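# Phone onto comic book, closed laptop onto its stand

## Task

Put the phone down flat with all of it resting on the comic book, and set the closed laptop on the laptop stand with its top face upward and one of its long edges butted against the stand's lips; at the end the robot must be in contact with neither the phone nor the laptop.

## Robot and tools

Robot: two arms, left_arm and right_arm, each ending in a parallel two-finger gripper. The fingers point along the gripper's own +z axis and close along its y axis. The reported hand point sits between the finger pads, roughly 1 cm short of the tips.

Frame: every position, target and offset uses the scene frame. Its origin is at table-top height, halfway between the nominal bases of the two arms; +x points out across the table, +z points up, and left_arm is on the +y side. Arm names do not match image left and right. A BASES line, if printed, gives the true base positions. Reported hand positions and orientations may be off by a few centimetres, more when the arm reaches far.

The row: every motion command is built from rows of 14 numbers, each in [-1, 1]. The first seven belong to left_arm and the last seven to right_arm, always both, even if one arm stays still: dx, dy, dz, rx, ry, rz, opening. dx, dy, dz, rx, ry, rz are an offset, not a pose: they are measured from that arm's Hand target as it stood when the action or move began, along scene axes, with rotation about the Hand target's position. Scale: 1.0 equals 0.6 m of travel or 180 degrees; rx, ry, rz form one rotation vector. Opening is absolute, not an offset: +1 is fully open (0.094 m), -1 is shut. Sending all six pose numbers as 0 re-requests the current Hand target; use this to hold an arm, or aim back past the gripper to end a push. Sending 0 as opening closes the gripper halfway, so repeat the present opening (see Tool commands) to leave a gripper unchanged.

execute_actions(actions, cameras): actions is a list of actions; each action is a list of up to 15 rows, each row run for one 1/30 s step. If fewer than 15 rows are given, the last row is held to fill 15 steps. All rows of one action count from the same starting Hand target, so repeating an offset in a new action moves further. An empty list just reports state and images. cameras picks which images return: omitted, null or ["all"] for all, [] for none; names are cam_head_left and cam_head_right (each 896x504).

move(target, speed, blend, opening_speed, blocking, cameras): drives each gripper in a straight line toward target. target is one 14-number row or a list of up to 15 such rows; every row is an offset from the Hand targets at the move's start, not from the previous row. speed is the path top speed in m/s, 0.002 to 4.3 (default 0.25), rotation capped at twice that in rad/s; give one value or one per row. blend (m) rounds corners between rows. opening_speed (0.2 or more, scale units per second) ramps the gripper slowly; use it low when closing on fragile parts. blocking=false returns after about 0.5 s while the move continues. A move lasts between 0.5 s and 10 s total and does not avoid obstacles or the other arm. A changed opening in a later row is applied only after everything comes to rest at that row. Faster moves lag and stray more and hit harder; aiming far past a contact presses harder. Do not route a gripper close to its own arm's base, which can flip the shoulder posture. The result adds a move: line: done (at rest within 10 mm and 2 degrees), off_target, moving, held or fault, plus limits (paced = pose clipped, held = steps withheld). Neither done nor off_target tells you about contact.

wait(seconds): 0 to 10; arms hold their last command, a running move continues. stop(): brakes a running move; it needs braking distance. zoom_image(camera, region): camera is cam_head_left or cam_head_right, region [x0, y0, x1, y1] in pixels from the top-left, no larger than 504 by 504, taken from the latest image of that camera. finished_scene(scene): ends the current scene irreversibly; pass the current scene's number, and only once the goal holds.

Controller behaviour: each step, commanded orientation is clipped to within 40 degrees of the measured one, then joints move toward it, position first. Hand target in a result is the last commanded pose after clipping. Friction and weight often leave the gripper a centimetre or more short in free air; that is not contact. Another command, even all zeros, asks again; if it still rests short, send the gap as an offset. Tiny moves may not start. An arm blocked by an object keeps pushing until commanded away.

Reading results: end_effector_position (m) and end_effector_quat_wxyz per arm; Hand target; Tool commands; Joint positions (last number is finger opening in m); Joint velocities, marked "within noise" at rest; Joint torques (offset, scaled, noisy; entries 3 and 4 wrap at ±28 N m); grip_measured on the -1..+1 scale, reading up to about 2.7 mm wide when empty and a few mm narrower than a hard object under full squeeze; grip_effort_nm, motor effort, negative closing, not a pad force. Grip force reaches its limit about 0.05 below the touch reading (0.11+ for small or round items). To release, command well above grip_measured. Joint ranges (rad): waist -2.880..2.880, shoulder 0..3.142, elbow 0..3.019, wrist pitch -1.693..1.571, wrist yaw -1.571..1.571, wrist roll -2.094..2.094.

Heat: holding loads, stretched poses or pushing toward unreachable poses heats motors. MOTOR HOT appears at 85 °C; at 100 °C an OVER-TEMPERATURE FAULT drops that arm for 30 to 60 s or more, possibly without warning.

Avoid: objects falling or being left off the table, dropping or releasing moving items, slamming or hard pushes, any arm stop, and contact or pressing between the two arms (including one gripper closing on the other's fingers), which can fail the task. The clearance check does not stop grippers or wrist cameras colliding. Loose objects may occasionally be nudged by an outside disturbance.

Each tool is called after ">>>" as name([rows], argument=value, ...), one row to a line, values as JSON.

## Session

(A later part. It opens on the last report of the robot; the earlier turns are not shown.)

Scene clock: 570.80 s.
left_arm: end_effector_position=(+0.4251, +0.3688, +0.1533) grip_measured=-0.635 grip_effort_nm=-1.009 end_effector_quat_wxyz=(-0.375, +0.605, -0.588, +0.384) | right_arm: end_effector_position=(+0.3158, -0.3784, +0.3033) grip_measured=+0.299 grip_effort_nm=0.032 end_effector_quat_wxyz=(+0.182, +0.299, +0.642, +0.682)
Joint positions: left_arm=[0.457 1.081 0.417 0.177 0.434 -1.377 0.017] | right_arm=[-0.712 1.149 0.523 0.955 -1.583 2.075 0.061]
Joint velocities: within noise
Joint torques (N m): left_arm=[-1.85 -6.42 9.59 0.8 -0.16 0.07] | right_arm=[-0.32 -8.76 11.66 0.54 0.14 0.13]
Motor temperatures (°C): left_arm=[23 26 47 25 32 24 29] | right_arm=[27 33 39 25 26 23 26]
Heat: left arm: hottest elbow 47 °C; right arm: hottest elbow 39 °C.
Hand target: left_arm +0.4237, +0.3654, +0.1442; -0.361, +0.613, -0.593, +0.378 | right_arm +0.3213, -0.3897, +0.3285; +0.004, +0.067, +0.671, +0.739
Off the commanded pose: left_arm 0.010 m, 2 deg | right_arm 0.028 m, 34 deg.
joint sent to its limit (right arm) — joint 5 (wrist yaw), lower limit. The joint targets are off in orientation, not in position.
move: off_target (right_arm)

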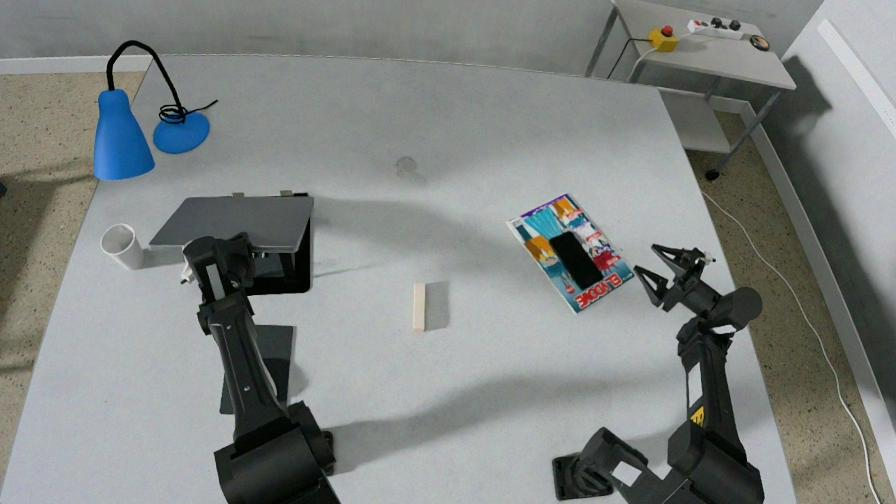

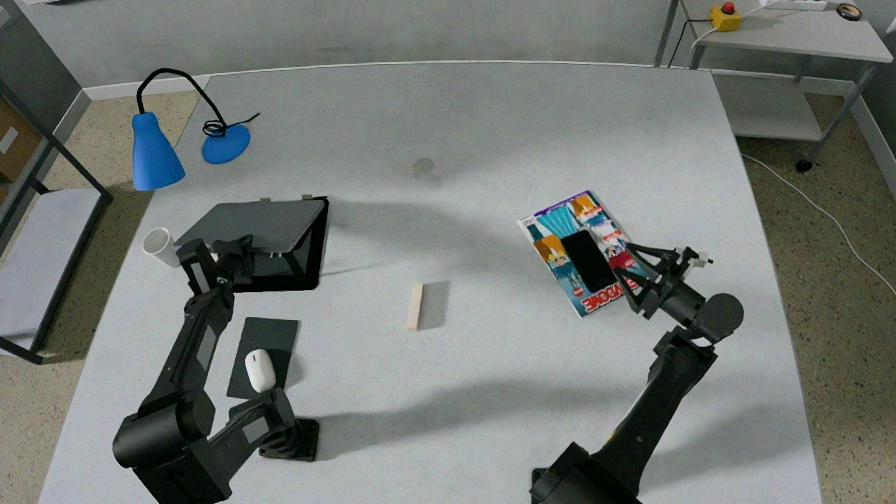

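>>> move(target=[0,-0.025,-0.01,0,0.01,0.01,-1,0,0,0,0,0,0,0.3], speed=0.05)

>>> move(target=[0,0,0,0,0,0,-0.3,0,0,0,0,0,0,0.3], opening_speed=0.2)

>>> zoom_image(camera="cam_head_left", region=[130, 150, 380, 350])

>>> zoom_image(camera="cam_head_right", region=[130, 150, 380, 350])

Scene clock: 574.90 s.
left_arm: end_effector_position=(+0.4267, +0.3681, +0.1525) grip_measured=-0.635 grip_effort_nm=-1.013 end_effector_quat_wxyz=(-0.384, +0.626, -0.575, +0.360) | right_arm: end_effector_position=(+0.3158, -0.3784, +0.3033) grip_measured=+0.299 grip_effort_nm=0.027 end_effector_quat_wxyz=(+0.182, +0.299, +0.642, +0.682)
Joint positions: left_arm=[0.412 1.066 0.417 0.16 0.325 -1.413 0.017] | right_arm=[-0.712 1.149 0.523 0.955 -1.583 2.075 0.061]
Joint velocities: within noise
Joint torques (N m): left_arm=[-2.67 -6.53 8.73 0.66 0.45 0.02] | right_arm=[-0.44 -8.88 11.67 0.5 0.15 0.13]
Motor temperatures (°C): left_arm=[23 26 46 25 31 24 29] | right_arm=[27 33 39 25 26 23 26]
Heat: left arm: hottest elbow 46 °C; right arm: hottest elbow 39 °C.
Hand target: left_arm +0.4237, +0.3502, +0.1381; -0.357, +0.628, -0.589, +0.363 | right_arm +0.3213, -0.3897, +0.3285; +0.004, +0.067, +0.671, +0.739
Off the commanded pose: left_arm 0.023 m, 4 deg | right_arm 0.028 m, 34 deg.
joint sent to its limit (right arm) — joint 5 (wrist yaw), lower limit. The joint targets are off in orientation, not in position.
move: off_target (left_arm, right_arm)

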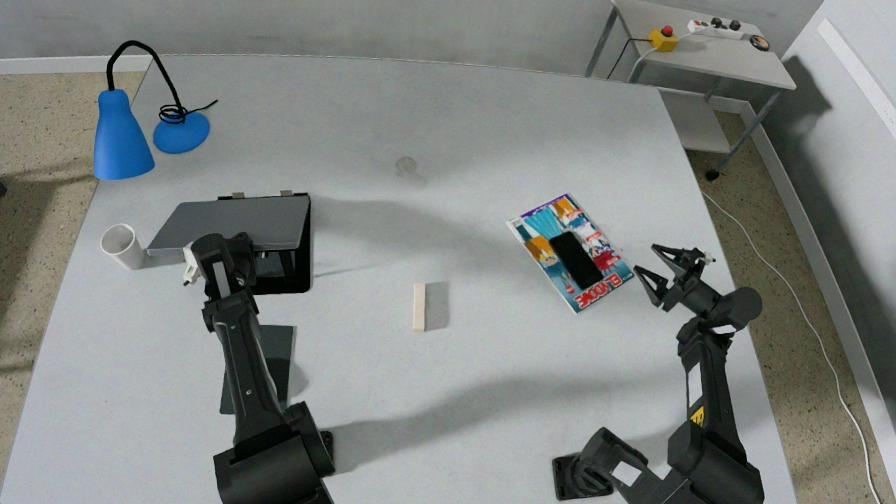

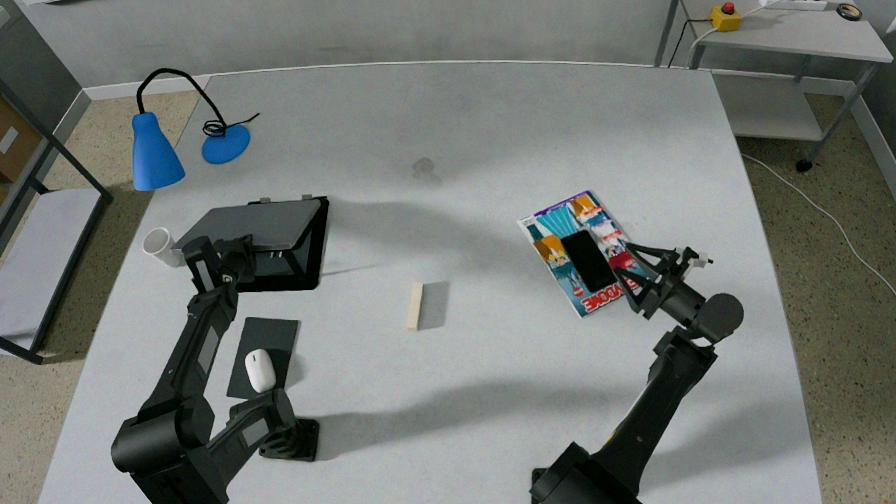

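Scene clock: 578.67 s.
left_arm: end_effector_position=(+0.4283, +0.3615, +0.1603) grip_measured=-0.304 grip_effort_nm=0.198 end_effector_quat_wxyz=(-0.388, +0.616, -0.578, +0.368) | right_arm: end_effector_position=(+0.3158, -0.3784, +0.3033) grip_measured=+0.299 grip_effort_nm=0.037 end_effector_quat_wxyz=(+0.182, +0.299, +0.642, +0.682)
Joint positions: left_arm=[0.397 1.047 0.418 0.159 0.33 -1.413 0.033] | right_arm=[-0.712 1.149 0.523 0.955 -1.583 2.075 0.061]
Joint velocities: within noise
Joint torques (N m): left_arm=[-3.43 -4.6 8.76 0.66 0.18 0.02] | right_arm=[-0.38 -8.76 11.66 0.53 0.15 0.13]
Motor temperatures (°C): left_arm=[23 26 45 24 31 24 29] | right_arm=[27 33 39 25 26 23 26]
Heat: left arm: hottest elbow 45 °C; right arm: hottest elbow 39 °C.
Hand target: left_arm +0.4236, +0.3502, +0.1380; -0.357, +0.628, -0.589, +0.363 | right_arm +0.3213, -0.3897, +0.3285; +0.004, +0.067, +0.671, +0.739
Off the commanded pose: left_arm 0.025 m, 4 deg | right_arm 0.028 m, 34 deg.
joint sent to its limit (right arm) — joint 5 (wrist yaw), lower limit. The joint targets are off in orientation, not in position.
move: off_target (left_arm, right_arm)

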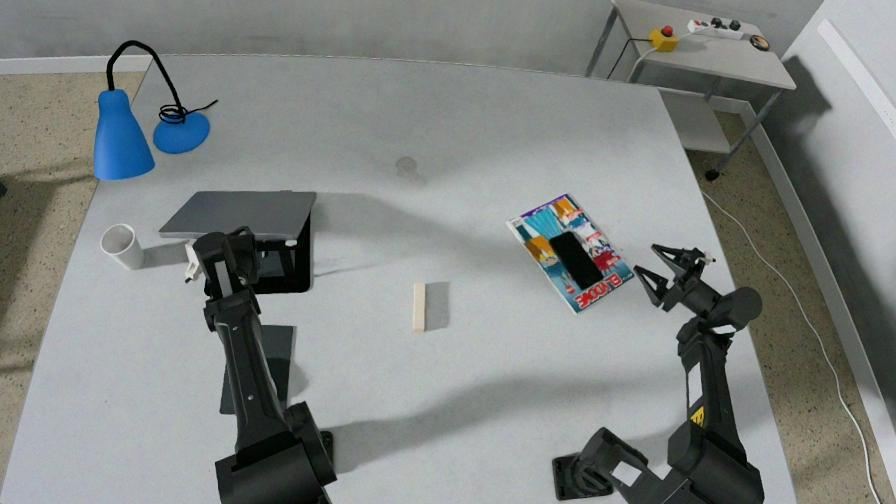

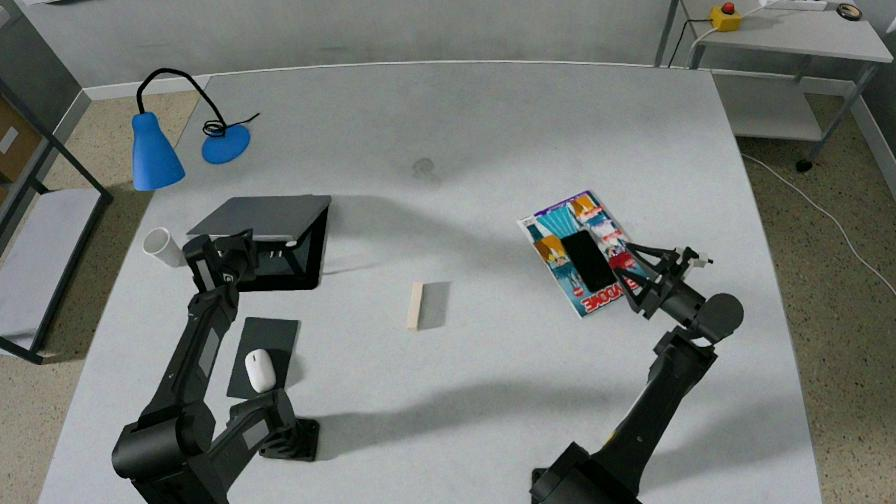

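Scaled by 2.016.

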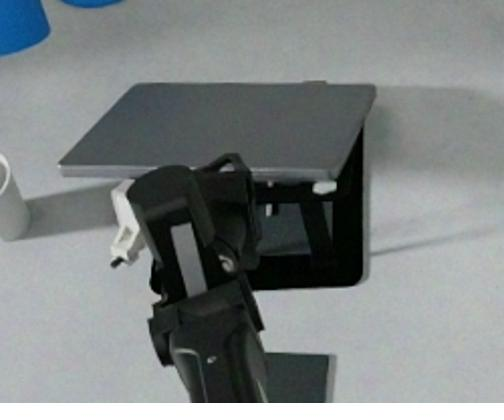

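Scaled by 2.016.

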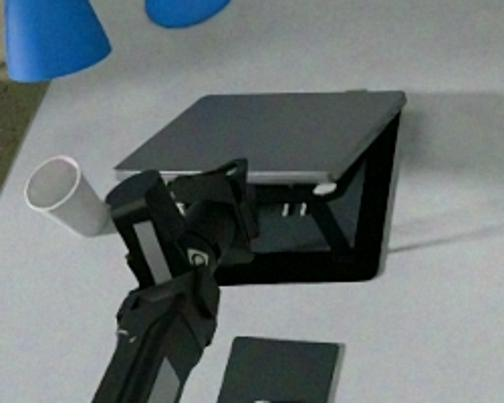

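>>> move([
  [0.005,0.015,0.037,0,0,0,-0.3,0,0,0,0,0,0,0.3],
  [-0.21,0.01,0.14,0,0,0,-0.3,0,0,0,0,0,0,0.3],
], speed=0.06)

>>> zoom_image(camera="cam_head_left", region=[130, 150, 380, 350])

>>> zoom_image(camera="cam_head_right", region=[130, 150, 380, 350])

Scene clock: 589.47 s.
left_arm: end_effector_position=(+0.2991, +0.3524, +0.2133) grip_measured=-0.302 grip_effort_nm=0.129 end_effector_quat_wxyz=(-0.347, +0.631, -0.590, +0.365) | right_arm: end_effector_position=(+0.3158, -0.3784, +0.3033) grip_measured=+0.299 grip_effort_nm=0.037 end_effector_quat_wxyz=(+0.182, +0.299, +0.642, +0.682)
Joint positions: left_arm=[0.714 0.496 0.423 -0.579 0.623 -1.21 0.033] | right_arm=[-0.712 1.149 0.523 0.955 -1.583 2.075 0.061]
Joint velocities: within noise
Joint torques (N m): left_arm=[-0.62 -1.79 13.01 1.22 0.3 0.18] | right_arm=[-0.38 -8.82 11.66 0.53 0.14 0.12]
Motor temperatures (°C): left_arm=[23 26 42 24 31 24 29] | right_arm=[27 33 40 25 26 23 26]
Heat: left arm: hottest elbow 42 °C; right arm: hottest elbow 40 °C.
Hand target: left_arm +0.2976, +0.3562, +0.2221; -0.357, +0.628, -0.589, +0.363 | right_arm +0.3213, -0.3897, +0.3285; +0.004, +0.067, +0.671, +0.739
Off the commanded pose: left_arm 0.010 m, 1 deg | right_arm 0.028 m, 34 deg.
joint sent to its limit (right arm) — joint 5 (wrist yaw), lower limit. The joint targets are off in orientation, not in position.
move: off_target (right_arm)

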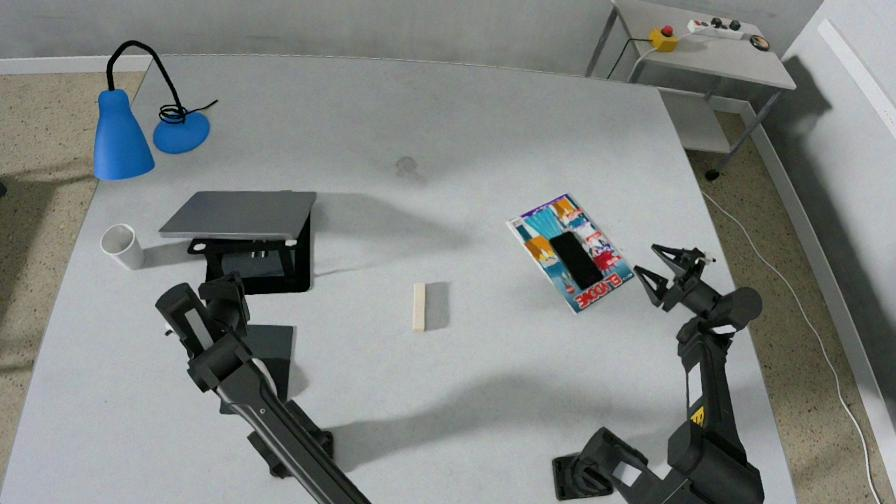

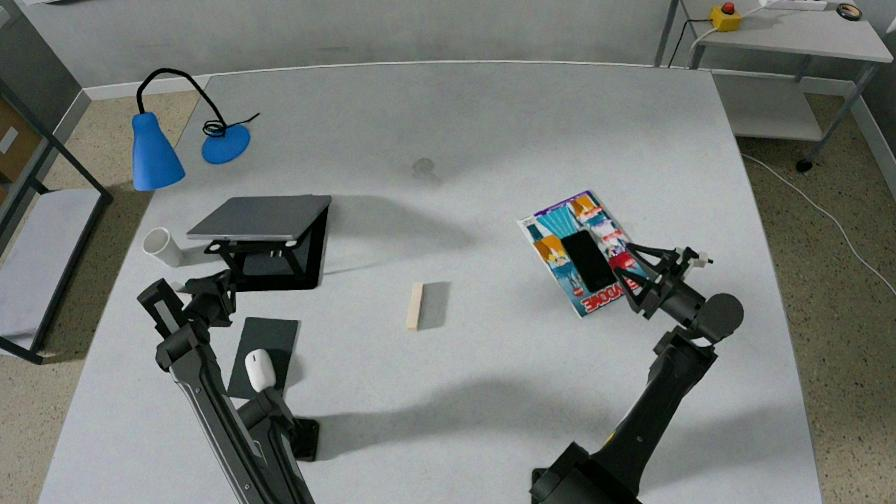

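Scaled by 2.016.

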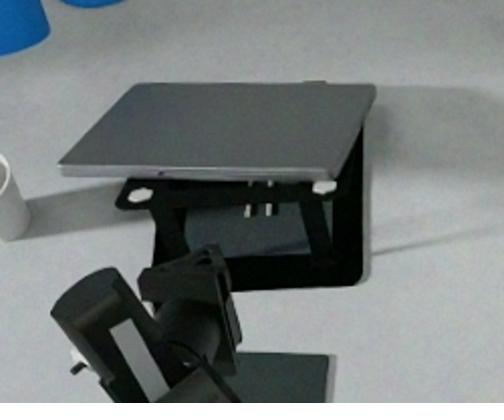

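Scaled by 2.016.

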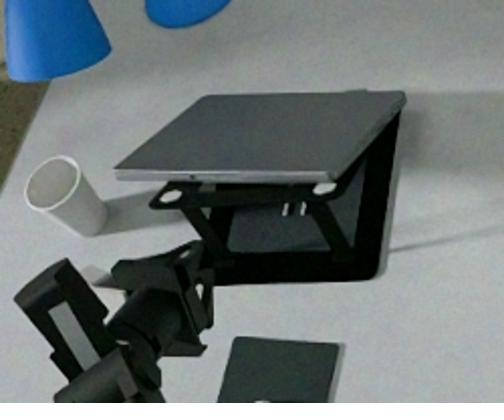

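>>> zoom_image(camera="cam_head_left", region=[225, 175, 325, 215])

>>> zoom_image(camera="cam_head_right", region=[240, 180, 340, 220])

Scaled by 5.040.

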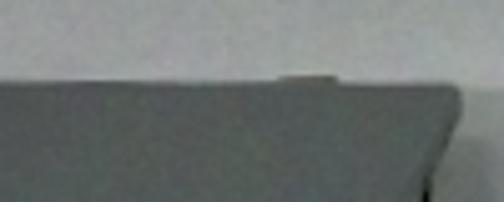

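Scaled by 5.040.

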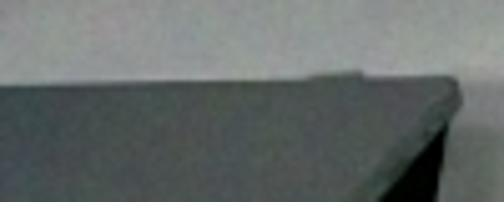

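>>> move([
  [0.087,-0.069,-0.073,0,0,0,-1,0,0,0,0,0,0,0.3],
  [0.2,-0.069,-0.125,0,0,0,-1,0,0,0,0,0,0,0.3],
], speed=0.06)

>>> zoom_image(camera="cam_head_left", region=[130, 170, 340, 310])

>>> zoom_image(camera="cam_head_right", region=[150, 170, 360, 310])

Scene clock: 604.40 s.
left_arm: end_effector_position=(+0.4023, +0.3159, +0.1301) grip_measured=-0.981 grip_effort_nm=-0.994 end_effector_quat_wxyz=(-0.344, +0.639, -0.592, +0.350) | right_arm: end_effector_position=(+0.3158, -0.3784, +0.3033) grip_measured=+0.299 grip_effort_nm=0.037 end_effector_quat_wxyz=(+0.182, +0.299, +0.642, +0.682)
Joint positions: left_arm=[0.271 0.962 0.344 0.057 0.231 -1.476 0.001] | right_arm=[-0.712 1.149 0.523 0.955 -1.583 2.075 0.061]
Joint velocities: within noise
Joint torques (N m): left_arm=[-3.19 -3.78 13.08 2.59 -0.13 -0.02] | right_arm=[-0.38 -8.76 11.66 0.51 0.15 0.12]
Motor temperatures (°C): left_arm=[23 26 41 24 30 24 29] | right_arm=[27 32 41 25 26 23 26]
Heat: left arm: hottest elbow 41 °C; right arm: hottest elbow 41 °C.
Hand target: left_arm +0.4177, +0.3149, +0.1471; -0.357, +0.628, -0.589, +0.363 | right_arm +0.3213, -0.3897, +0.3285; +0.004, +0.067, +0.671, +0.739
Off the commanded pose: left_arm 0.023 m, 2 deg | right_arm 0.028 m, 34 deg.
joint sent to its limit (right arm) — joint 5 (wrist yaw), lower limit. The joint targets are off in orientation, not in position.
move: off_target (left_arm, right_arm)

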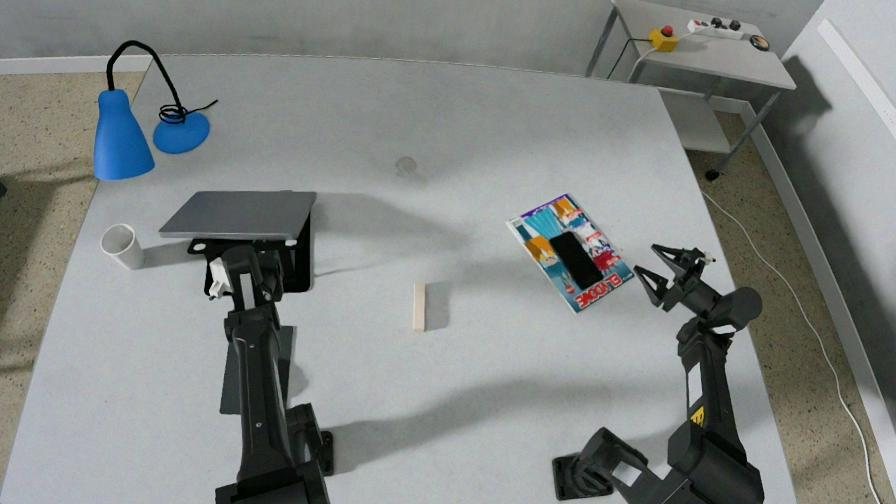

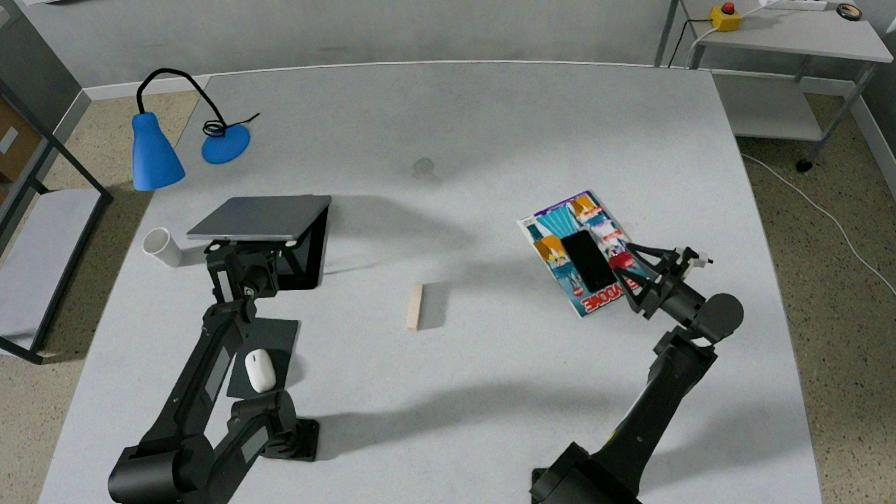

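Scaled by 2.400.

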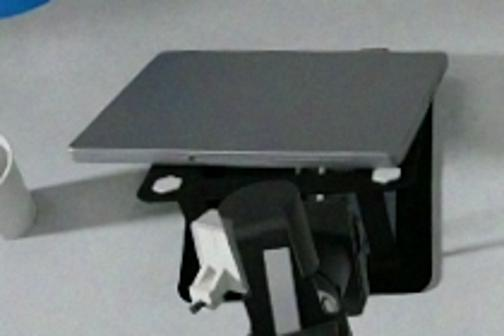

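Scaled by 2.400.

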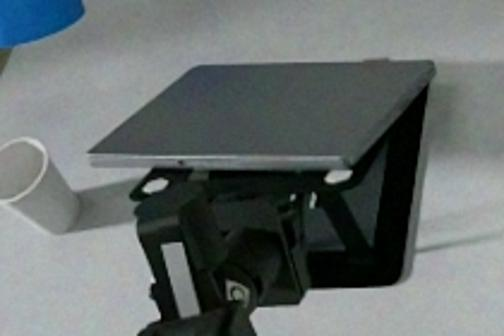

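>>> move([
  [-0.1,0,0.03,0,0,0,-1,0,0,0,0,0,0,0.3],
  [-0.08,0,0.09,0,0,0,-1,0,0,0,0,0,0,0.3],
  [0.045,0,0.042,0,0,0,-1,0,0,0,0,0,0,0.3],
], speed=0.06)

>>> zoom_image(camera="cam_head_left", region=[130, 170, 340, 310])

>>> zoom_image(camera="cam_head_right", region=[150, 170, 360, 310])

Scene clock: 611.53 s.
left_arm: end_effector_position=(+0.4123, +0.3130, +0.1340) grip_measured=-0.981 grip_effort_nm=-0.989 end_effector_quat_wxyz=(-0.329, +0.649, -0.597, +0.339) | right_arm: end_effector_position=(+0.3158, -0.3784, +0.3033) grip_measured=+0.299 grip_effort_nm=0.027 end_effector_quat_wxyz=(+0.182, +0.299, +0.642, +0.682)
Joint positions: left_arm=[0.245 0.986 0.395 -0.011 0.206 -1.489 0.001] | right_arm=[-0.712 1.149 0.523 0.955 -1.583 2.075 0.061]
Joint velocities: within noise
Joint torques (N m): left_arm=[-3.02 -5.01 16.92 2.59 -0.03 -0.03] | right_arm=[-0.38 -8.64 11.66 0.51 0.15 0.13]
Motor temperatures (°C): left_arm=[23 26 41 24 30 24 29] | right_arm=[27 32 41 25 26 23 26]
Heat: left arm: hottest elbow 41 °C; right arm: hottest elbow 41 °C.
Hand target: left_arm +0.4446, +0.3148, +0.1722; -0.357, +0.628, -0.589, +0.363 | right_arm +0.3213, -0.3897, +0.3285; +0.004, +0.067, +0.671, +0.739
Off the commanded pose: left_arm 0.050 m, 5 deg | right_arm 0.028 m, 34 deg.
joint sent to its limit (right arm) — joint 5 (wrist yaw), lower limit. The joint targets are off in orientation, not in position.
move: off_target (left_arm, right_arm)

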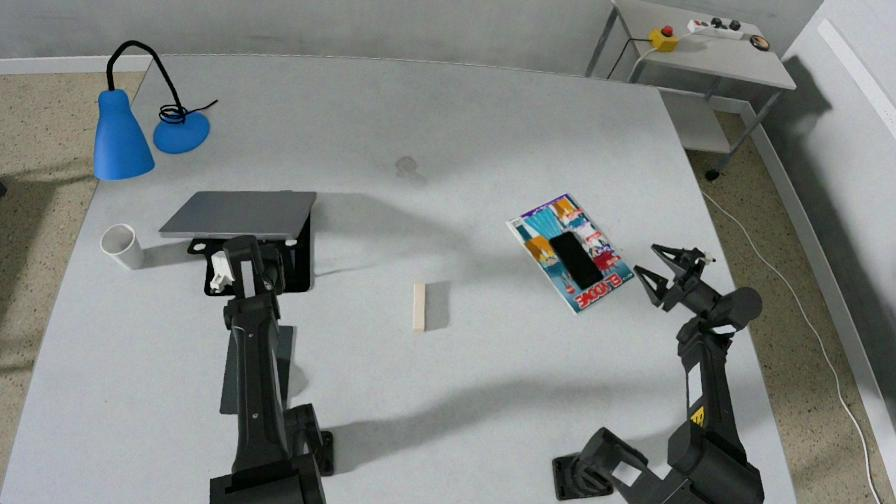

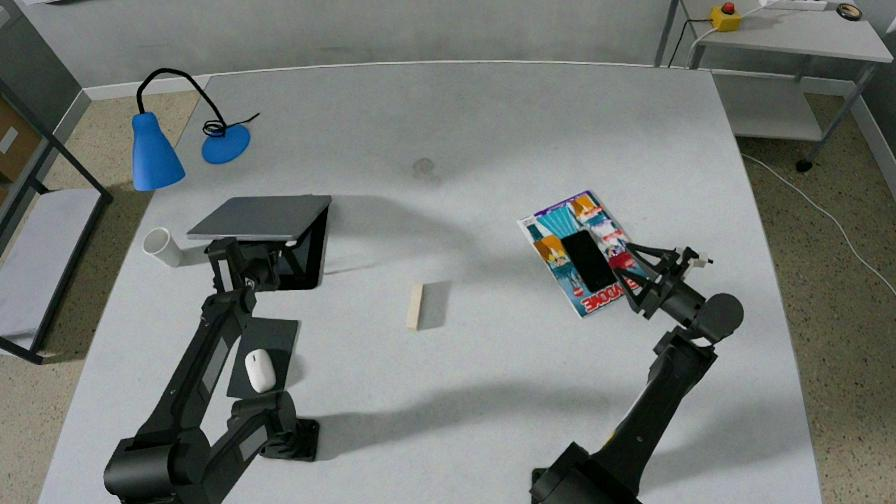

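Scaled by 2.400.

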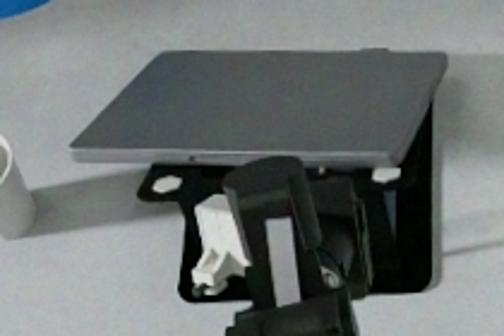

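Scaled by 2.400.

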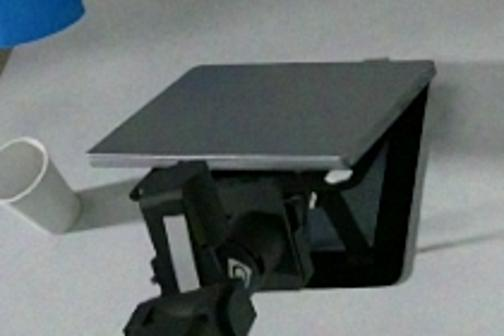

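>>> move([
  [-0.13,0,0.03,0,0,0,-1,0,0,0,0,0,0,0.3],
  [-0.12,-0.02,0.08,0,0.04,0,-1,0,0,0,0,0,0,0.3],
  [0.0,-0.02,0.045,0,0.04,0,-1,0,0,0,0,0,0,0.3],
], speed=0.06)

>>> zoom_image(camera="cam_head_left", region=[130, 170, 340, 310])

>>> zoom_image(camera="cam_head_left", region=[225, 175, 325, 215])

>>> zoom_image(camera="cam_head_right", region=[150, 170, 360, 310])

Scene clock: 622.27 s.
left_arm: end_effector_position=(+0.4141, +0.3021, +0.1601) grip_measured=-0.981 grip_effort_nm=-0.984 end_effector_quat_wxyz=(-0.291, +0.667, -0.618, +0.299) | right_arm: end_effector_position=(+0.3158, -0.3784, +0.3033) grip_measured=+0.299 grip_effort_nm=0.032 end_effector_quat_wxyz=(+0.182, +0.299, +0.642, +0.682)
Joint positions: left_arm=[0.191 0.945 0.524 -0.299 0.148 -1.494 0.001] | right_arm=[-0.712 1.149 0.523 0.955 -1.583 2.075 0.061]
Joint velocities: within noise
Joint torques (N m): left_arm=[-2.2 -5.36 17.99 2.26 -0.12 0] | right_arm=[-0.38 -8.82 11.67 0.54 0.14 0.13]
Motor temperatures (°C): left_arm=[23 26 41 24 30 24 29] | right_arm=[27 32 41 25 26 23 26]
Heat: left arm: hottest elbow 41 °C; right arm: hottest elbow 41 °C.
Hand target: left_arm +0.4446, +0.3028, +0.1992; -0.319, +0.650, -0.610, +0.323 | right_arm +0.3213, -0.3897, +0.3285; +0.004, +0.067, +0.671, +0.739
Off the commanded pose: left_arm 0.050 m, 5 deg | right_arm 0.028 m, 34 deg.
joint sent to its limit (right arm) — joint 5 (wrist yaw), lower limit. The joint targets are off in orientation, not in position.
move: off_target (left_arm, right_arm)

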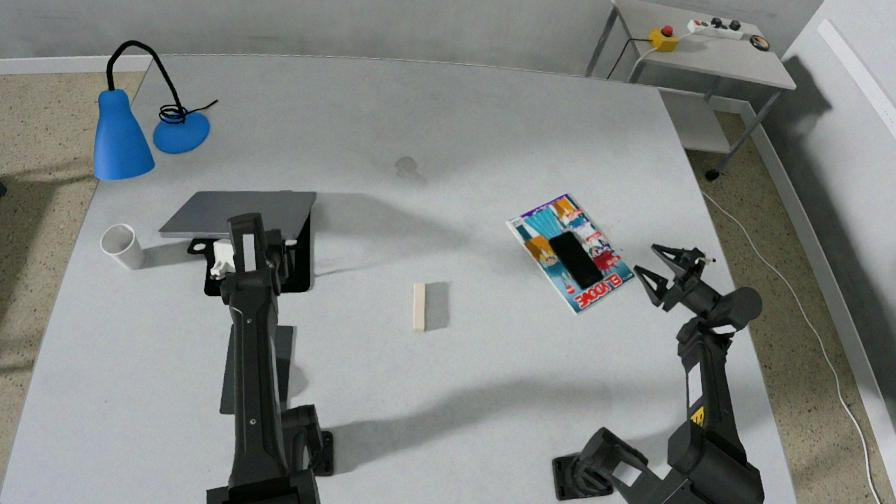

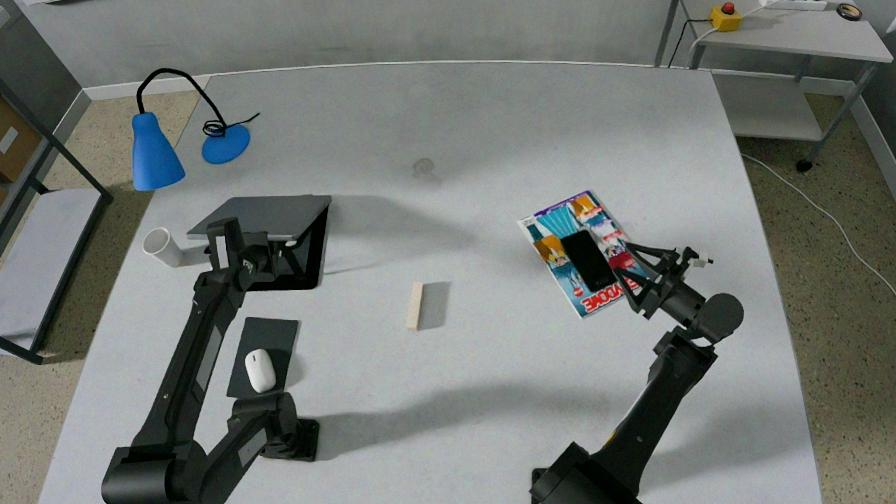

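Scaled by 2.400.

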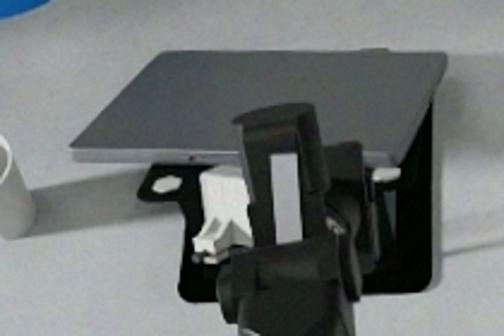

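Scaled by 5.040.

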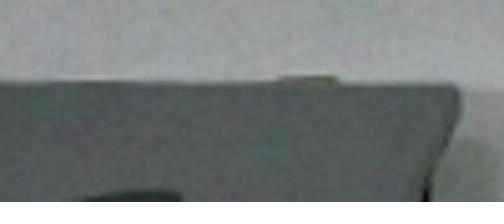

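Scaled by 2.400.

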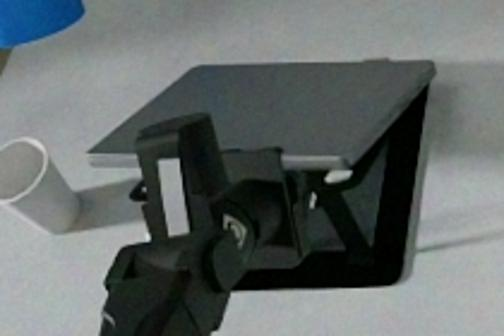

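>>> move(target=[-0.25,0,0.1,0,0,0,-1,0,0,0,0,0,0,0.3], speed=0.1)

>>> zoom_image(camera="cam_head_left", region=[130, 160, 340, 310])

>>> zoom_image(camera="cam_head_right", region=[500, 170, 720, 330])

Scene clock: 627.37 s.
left_arm: end_effector_position=(+0.2928, +0.2979, +0.2306) grip_measured=-0.981 grip_effort_nm=-0.989 end_effector_quat_wxyz=(-0.296, +0.659, -0.615, +0.316) | right_arm: end_effector_position=(+0.3158, -0.3784, +0.3033) grip_measured=+0.299 grip_effort_nm=0.027 end_effector_quat_wxyz=(+0.182, +0.299, +0.642, +0.682)
Joint positions: left_arm=[0.38 0.419 0.524 -0.822 0.314 -1.374 0.001] | right_arm=[-0.712 1.149 0.523 0.955 -1.583 2.075 0.061]
Joint velocities: within noise
Joint torques (N m): left_arm=[-0.32 -0.79 16.46 1.24 0.17 0.13] | right_arm=[-0.32 -8.76 11.64 0.53 0.14 0.12]
Motor temperatures (°C): left_arm=[23 26 41 24 30 24 29] | right_arm=[27 32 42 25 26 23 26]
Heat: left arm: hottest elbow 41 °C; right arm: hottest elbow 42 °C.
Hand target: left_arm +0.2946, +0.3028, +0.2591; -0.319, +0.650, -0.610, +0.322 | right_arm +0.3213, -0.3897, +0.3285; +0.004, +0.067, +0.671, +0.739
Off the commanded pose: left_arm 0.029 m, 3 deg | right_arm 0.028 m, 34 deg.
joint sent to its limit (right arm) — joint 5 (wrist yaw), lower limit. The joint targets are off in orientation, not in position.
move: off_target (left_arm, right_arm)

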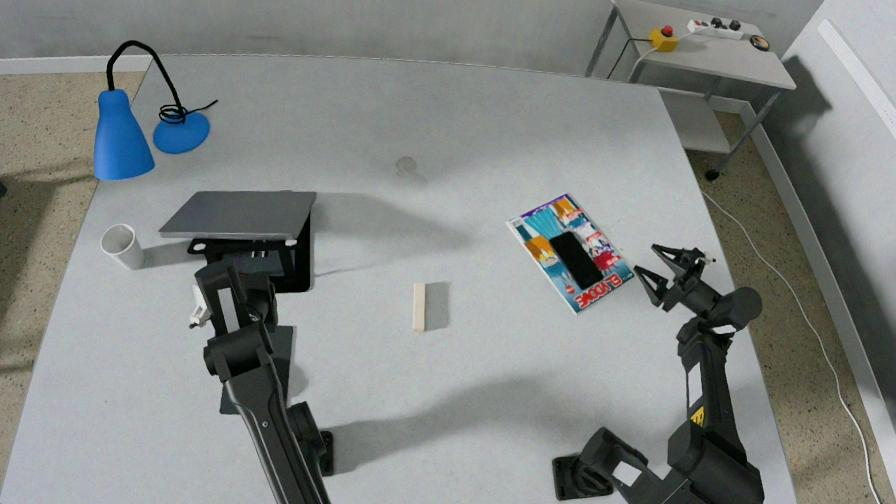

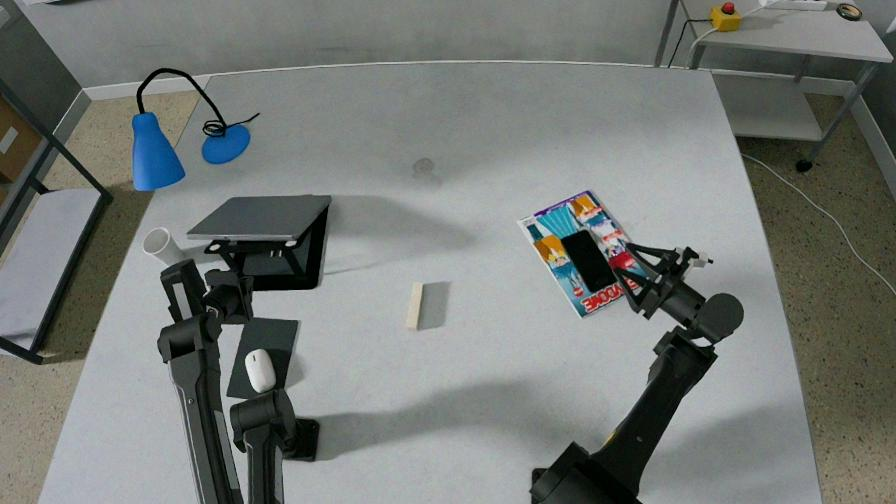

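Scaled by 2.400.

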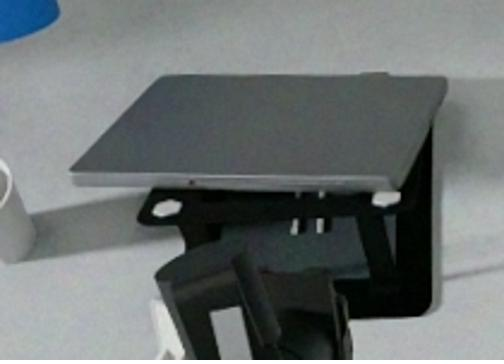

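Scaled by 2.291.

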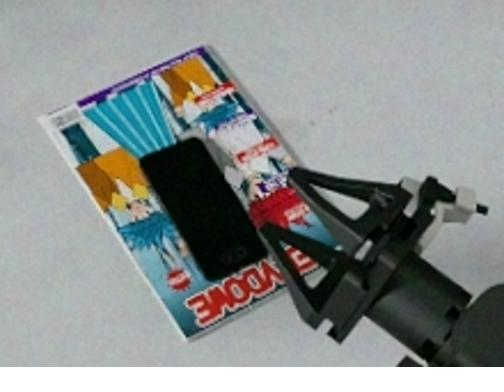

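>>> move([
  [0.1,0,0.05,0,0.33,0,-1,0,0,0,0,0,0,0.3],
  [0.21,0,-0.02,0,0.33,0,-1,0,0,0,0,0,0,0.3],
], speed=0.12)

>>> move([
  [0,0,-0.19,0,0,0,-1,0,0,0,0,0,0,0.3],
  [0.09,0,-0.23,0,0,0,-1,0,0,0,0,0,0,0.3],
], speed=0.07)

>>> zoom_image(camera="cam_head_left", region=[130, 160, 340, 310])

>>> zoom_image(camera="cam_head_right", region=[150, 160, 360, 310])

Scene clock: 649.37 s.
left_arm: end_effector_position=(+0.3961, +0.3044, +0.2267) grip_measured=-0.981 grip_effort_nm=-0.989 end_effector_quat_wxyz=(+0.054, +0.724, -0.685, -0.062) | right_arm: end_effector_position=(+0.3157, -0.3783, +0.3034) grip_measured=+0.299 grip_effort_nm=0.037 end_effector_quat_wxyz=(+0.182, +0.299, +0.642, +0.682)
Joint positions: left_arm=[0.125 1.417 1.296 -1.612 -0.032 -1.476 0.001] | right_arm=[-0.712 1.149 0.523 0.955 -1.583 2.075 0.061]
Joint velocities: within noise
Joint torques (N m): left_arm=[-2.32 -11.28 16.28 0.13 -0.14 -0.08] | right_arm=[-0.5 -8.7 11.64 0.53 0.15 0.13]
Motor temperatures (°C): left_arm=[23 26 42 24 29 24 29] | right_arm=[26 32 42 25 25 23 25]
Heat: left arm: hottest elbow 42 °C; right arm: hottest elbow 42 °C.
Hand target: left_arm +0.4206, +0.3027, +0.2472; +0.025, +0.724, -0.688, -0.042 | right_arm +0.3213, -0.3897, +0.3285; +0.004, +0.067, +0.671, +0.739
Off the commanded pose: left_arm 0.032 m, 4 deg | right_arm 0.028 m, 34 deg.
joint sent to its limit (right arm) — joint 5 (wrist yaw), lower limit. The joint targets are off in orientation, not in position.
move: off_target (left_arm, right_arm)

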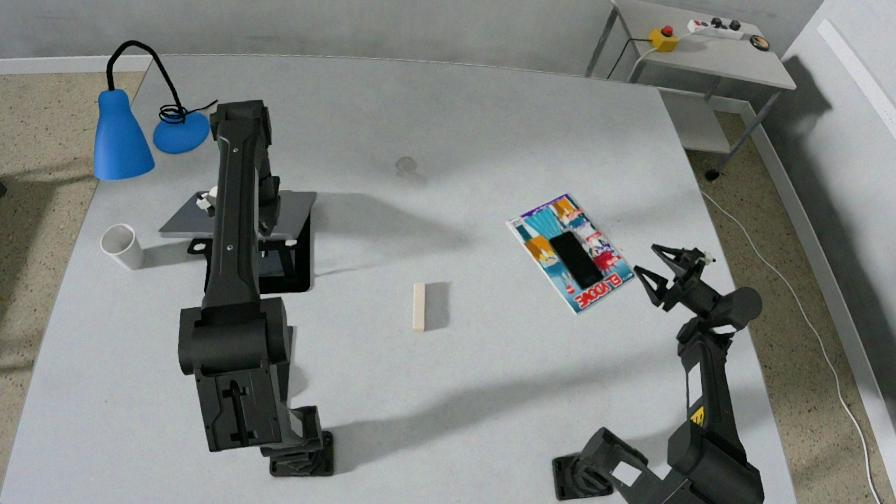

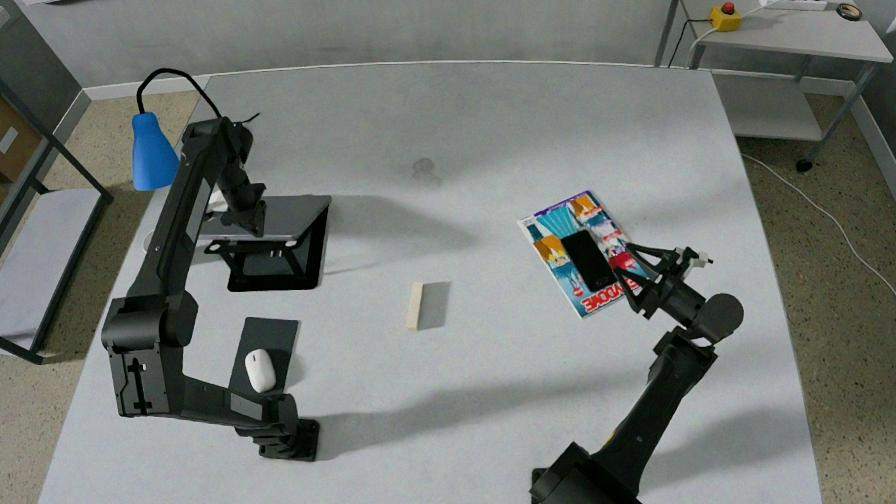

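Scene clock: 652.33 s.
left_arm: end_effector_position=(+0.4507, +0.3115, +0.1128) grip_measured=-0.981 grip_effort_nm=-0.984 end_effector_quat_wxyz=(+0.027, +0.725, -0.686, -0.057) | right_arm: end_effector_position=(+0.3157, -0.3783, +0.3034) grip_measured=+0.299 grip_effort_nm=0.027 end_effector_quat_wxyz=(+0.182, +0.299, +0.642, +0.682)
Joint positions: left_arm=[0.113 1.604 1.2 -1.282 -0.055 -1.489 0.001] | right_arm=[-0.712 1.149 0.523 0.955 -1.583 2.075 0.061]
Joint velocities: within noise
Joint torques (N m): left_arm=[-2.32 -11.87 13.22 0.88 0.73 -0.08] | right_arm=[-0.38 -8.7 11.64 0.54 0.14 0.13]
Motor temperatures (°C): left_arm=[23 26 42 24 29 24 29] | right_arm=[26 32 42 25 25 23 25]
Heat: left arm: hottest elbow 42 °C; right arm: hottest elbow 42 °C.
Hand target: left_arm +0.4745, +0.3028, +0.1092; +0.025, +0.724, -0.688, -0.042 | right_arm +0.3213, -0.3897, +0.3285; +0.004, +0.067, +0.671, +0.739
Off the commanded pose: left_arm 0.026 m, 2 deg | right_arm 0.028 m, 34 deg.
joint sent to its limit (right arm) — joint 5 (wrist yaw), lower limit. The joint targets are off in orientation, not in position.
move: off_target (left_arm, right_arm)

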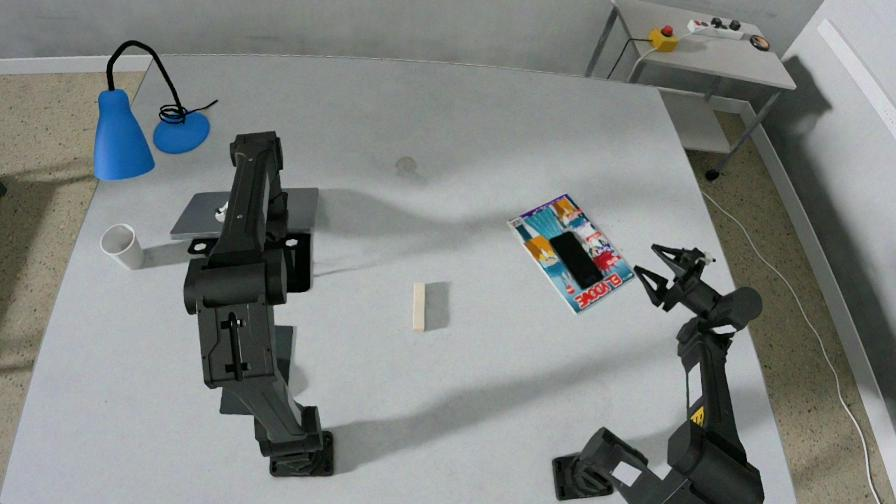

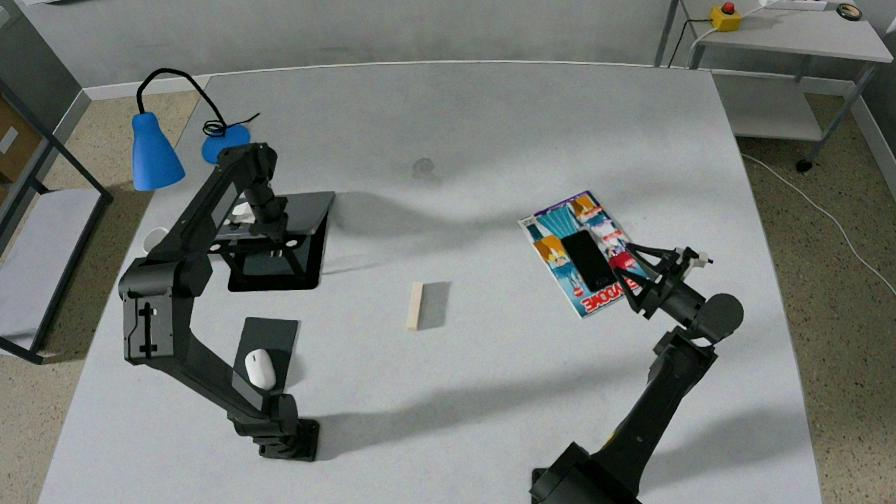

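Scaled by 2.400.

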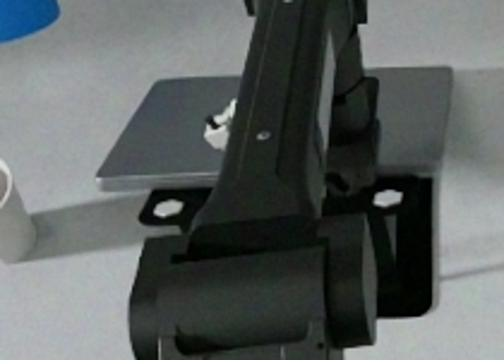

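Scaled by 2.400.

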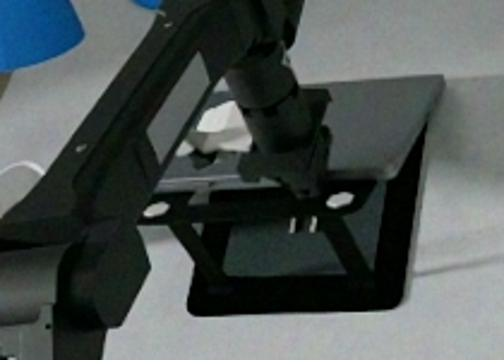

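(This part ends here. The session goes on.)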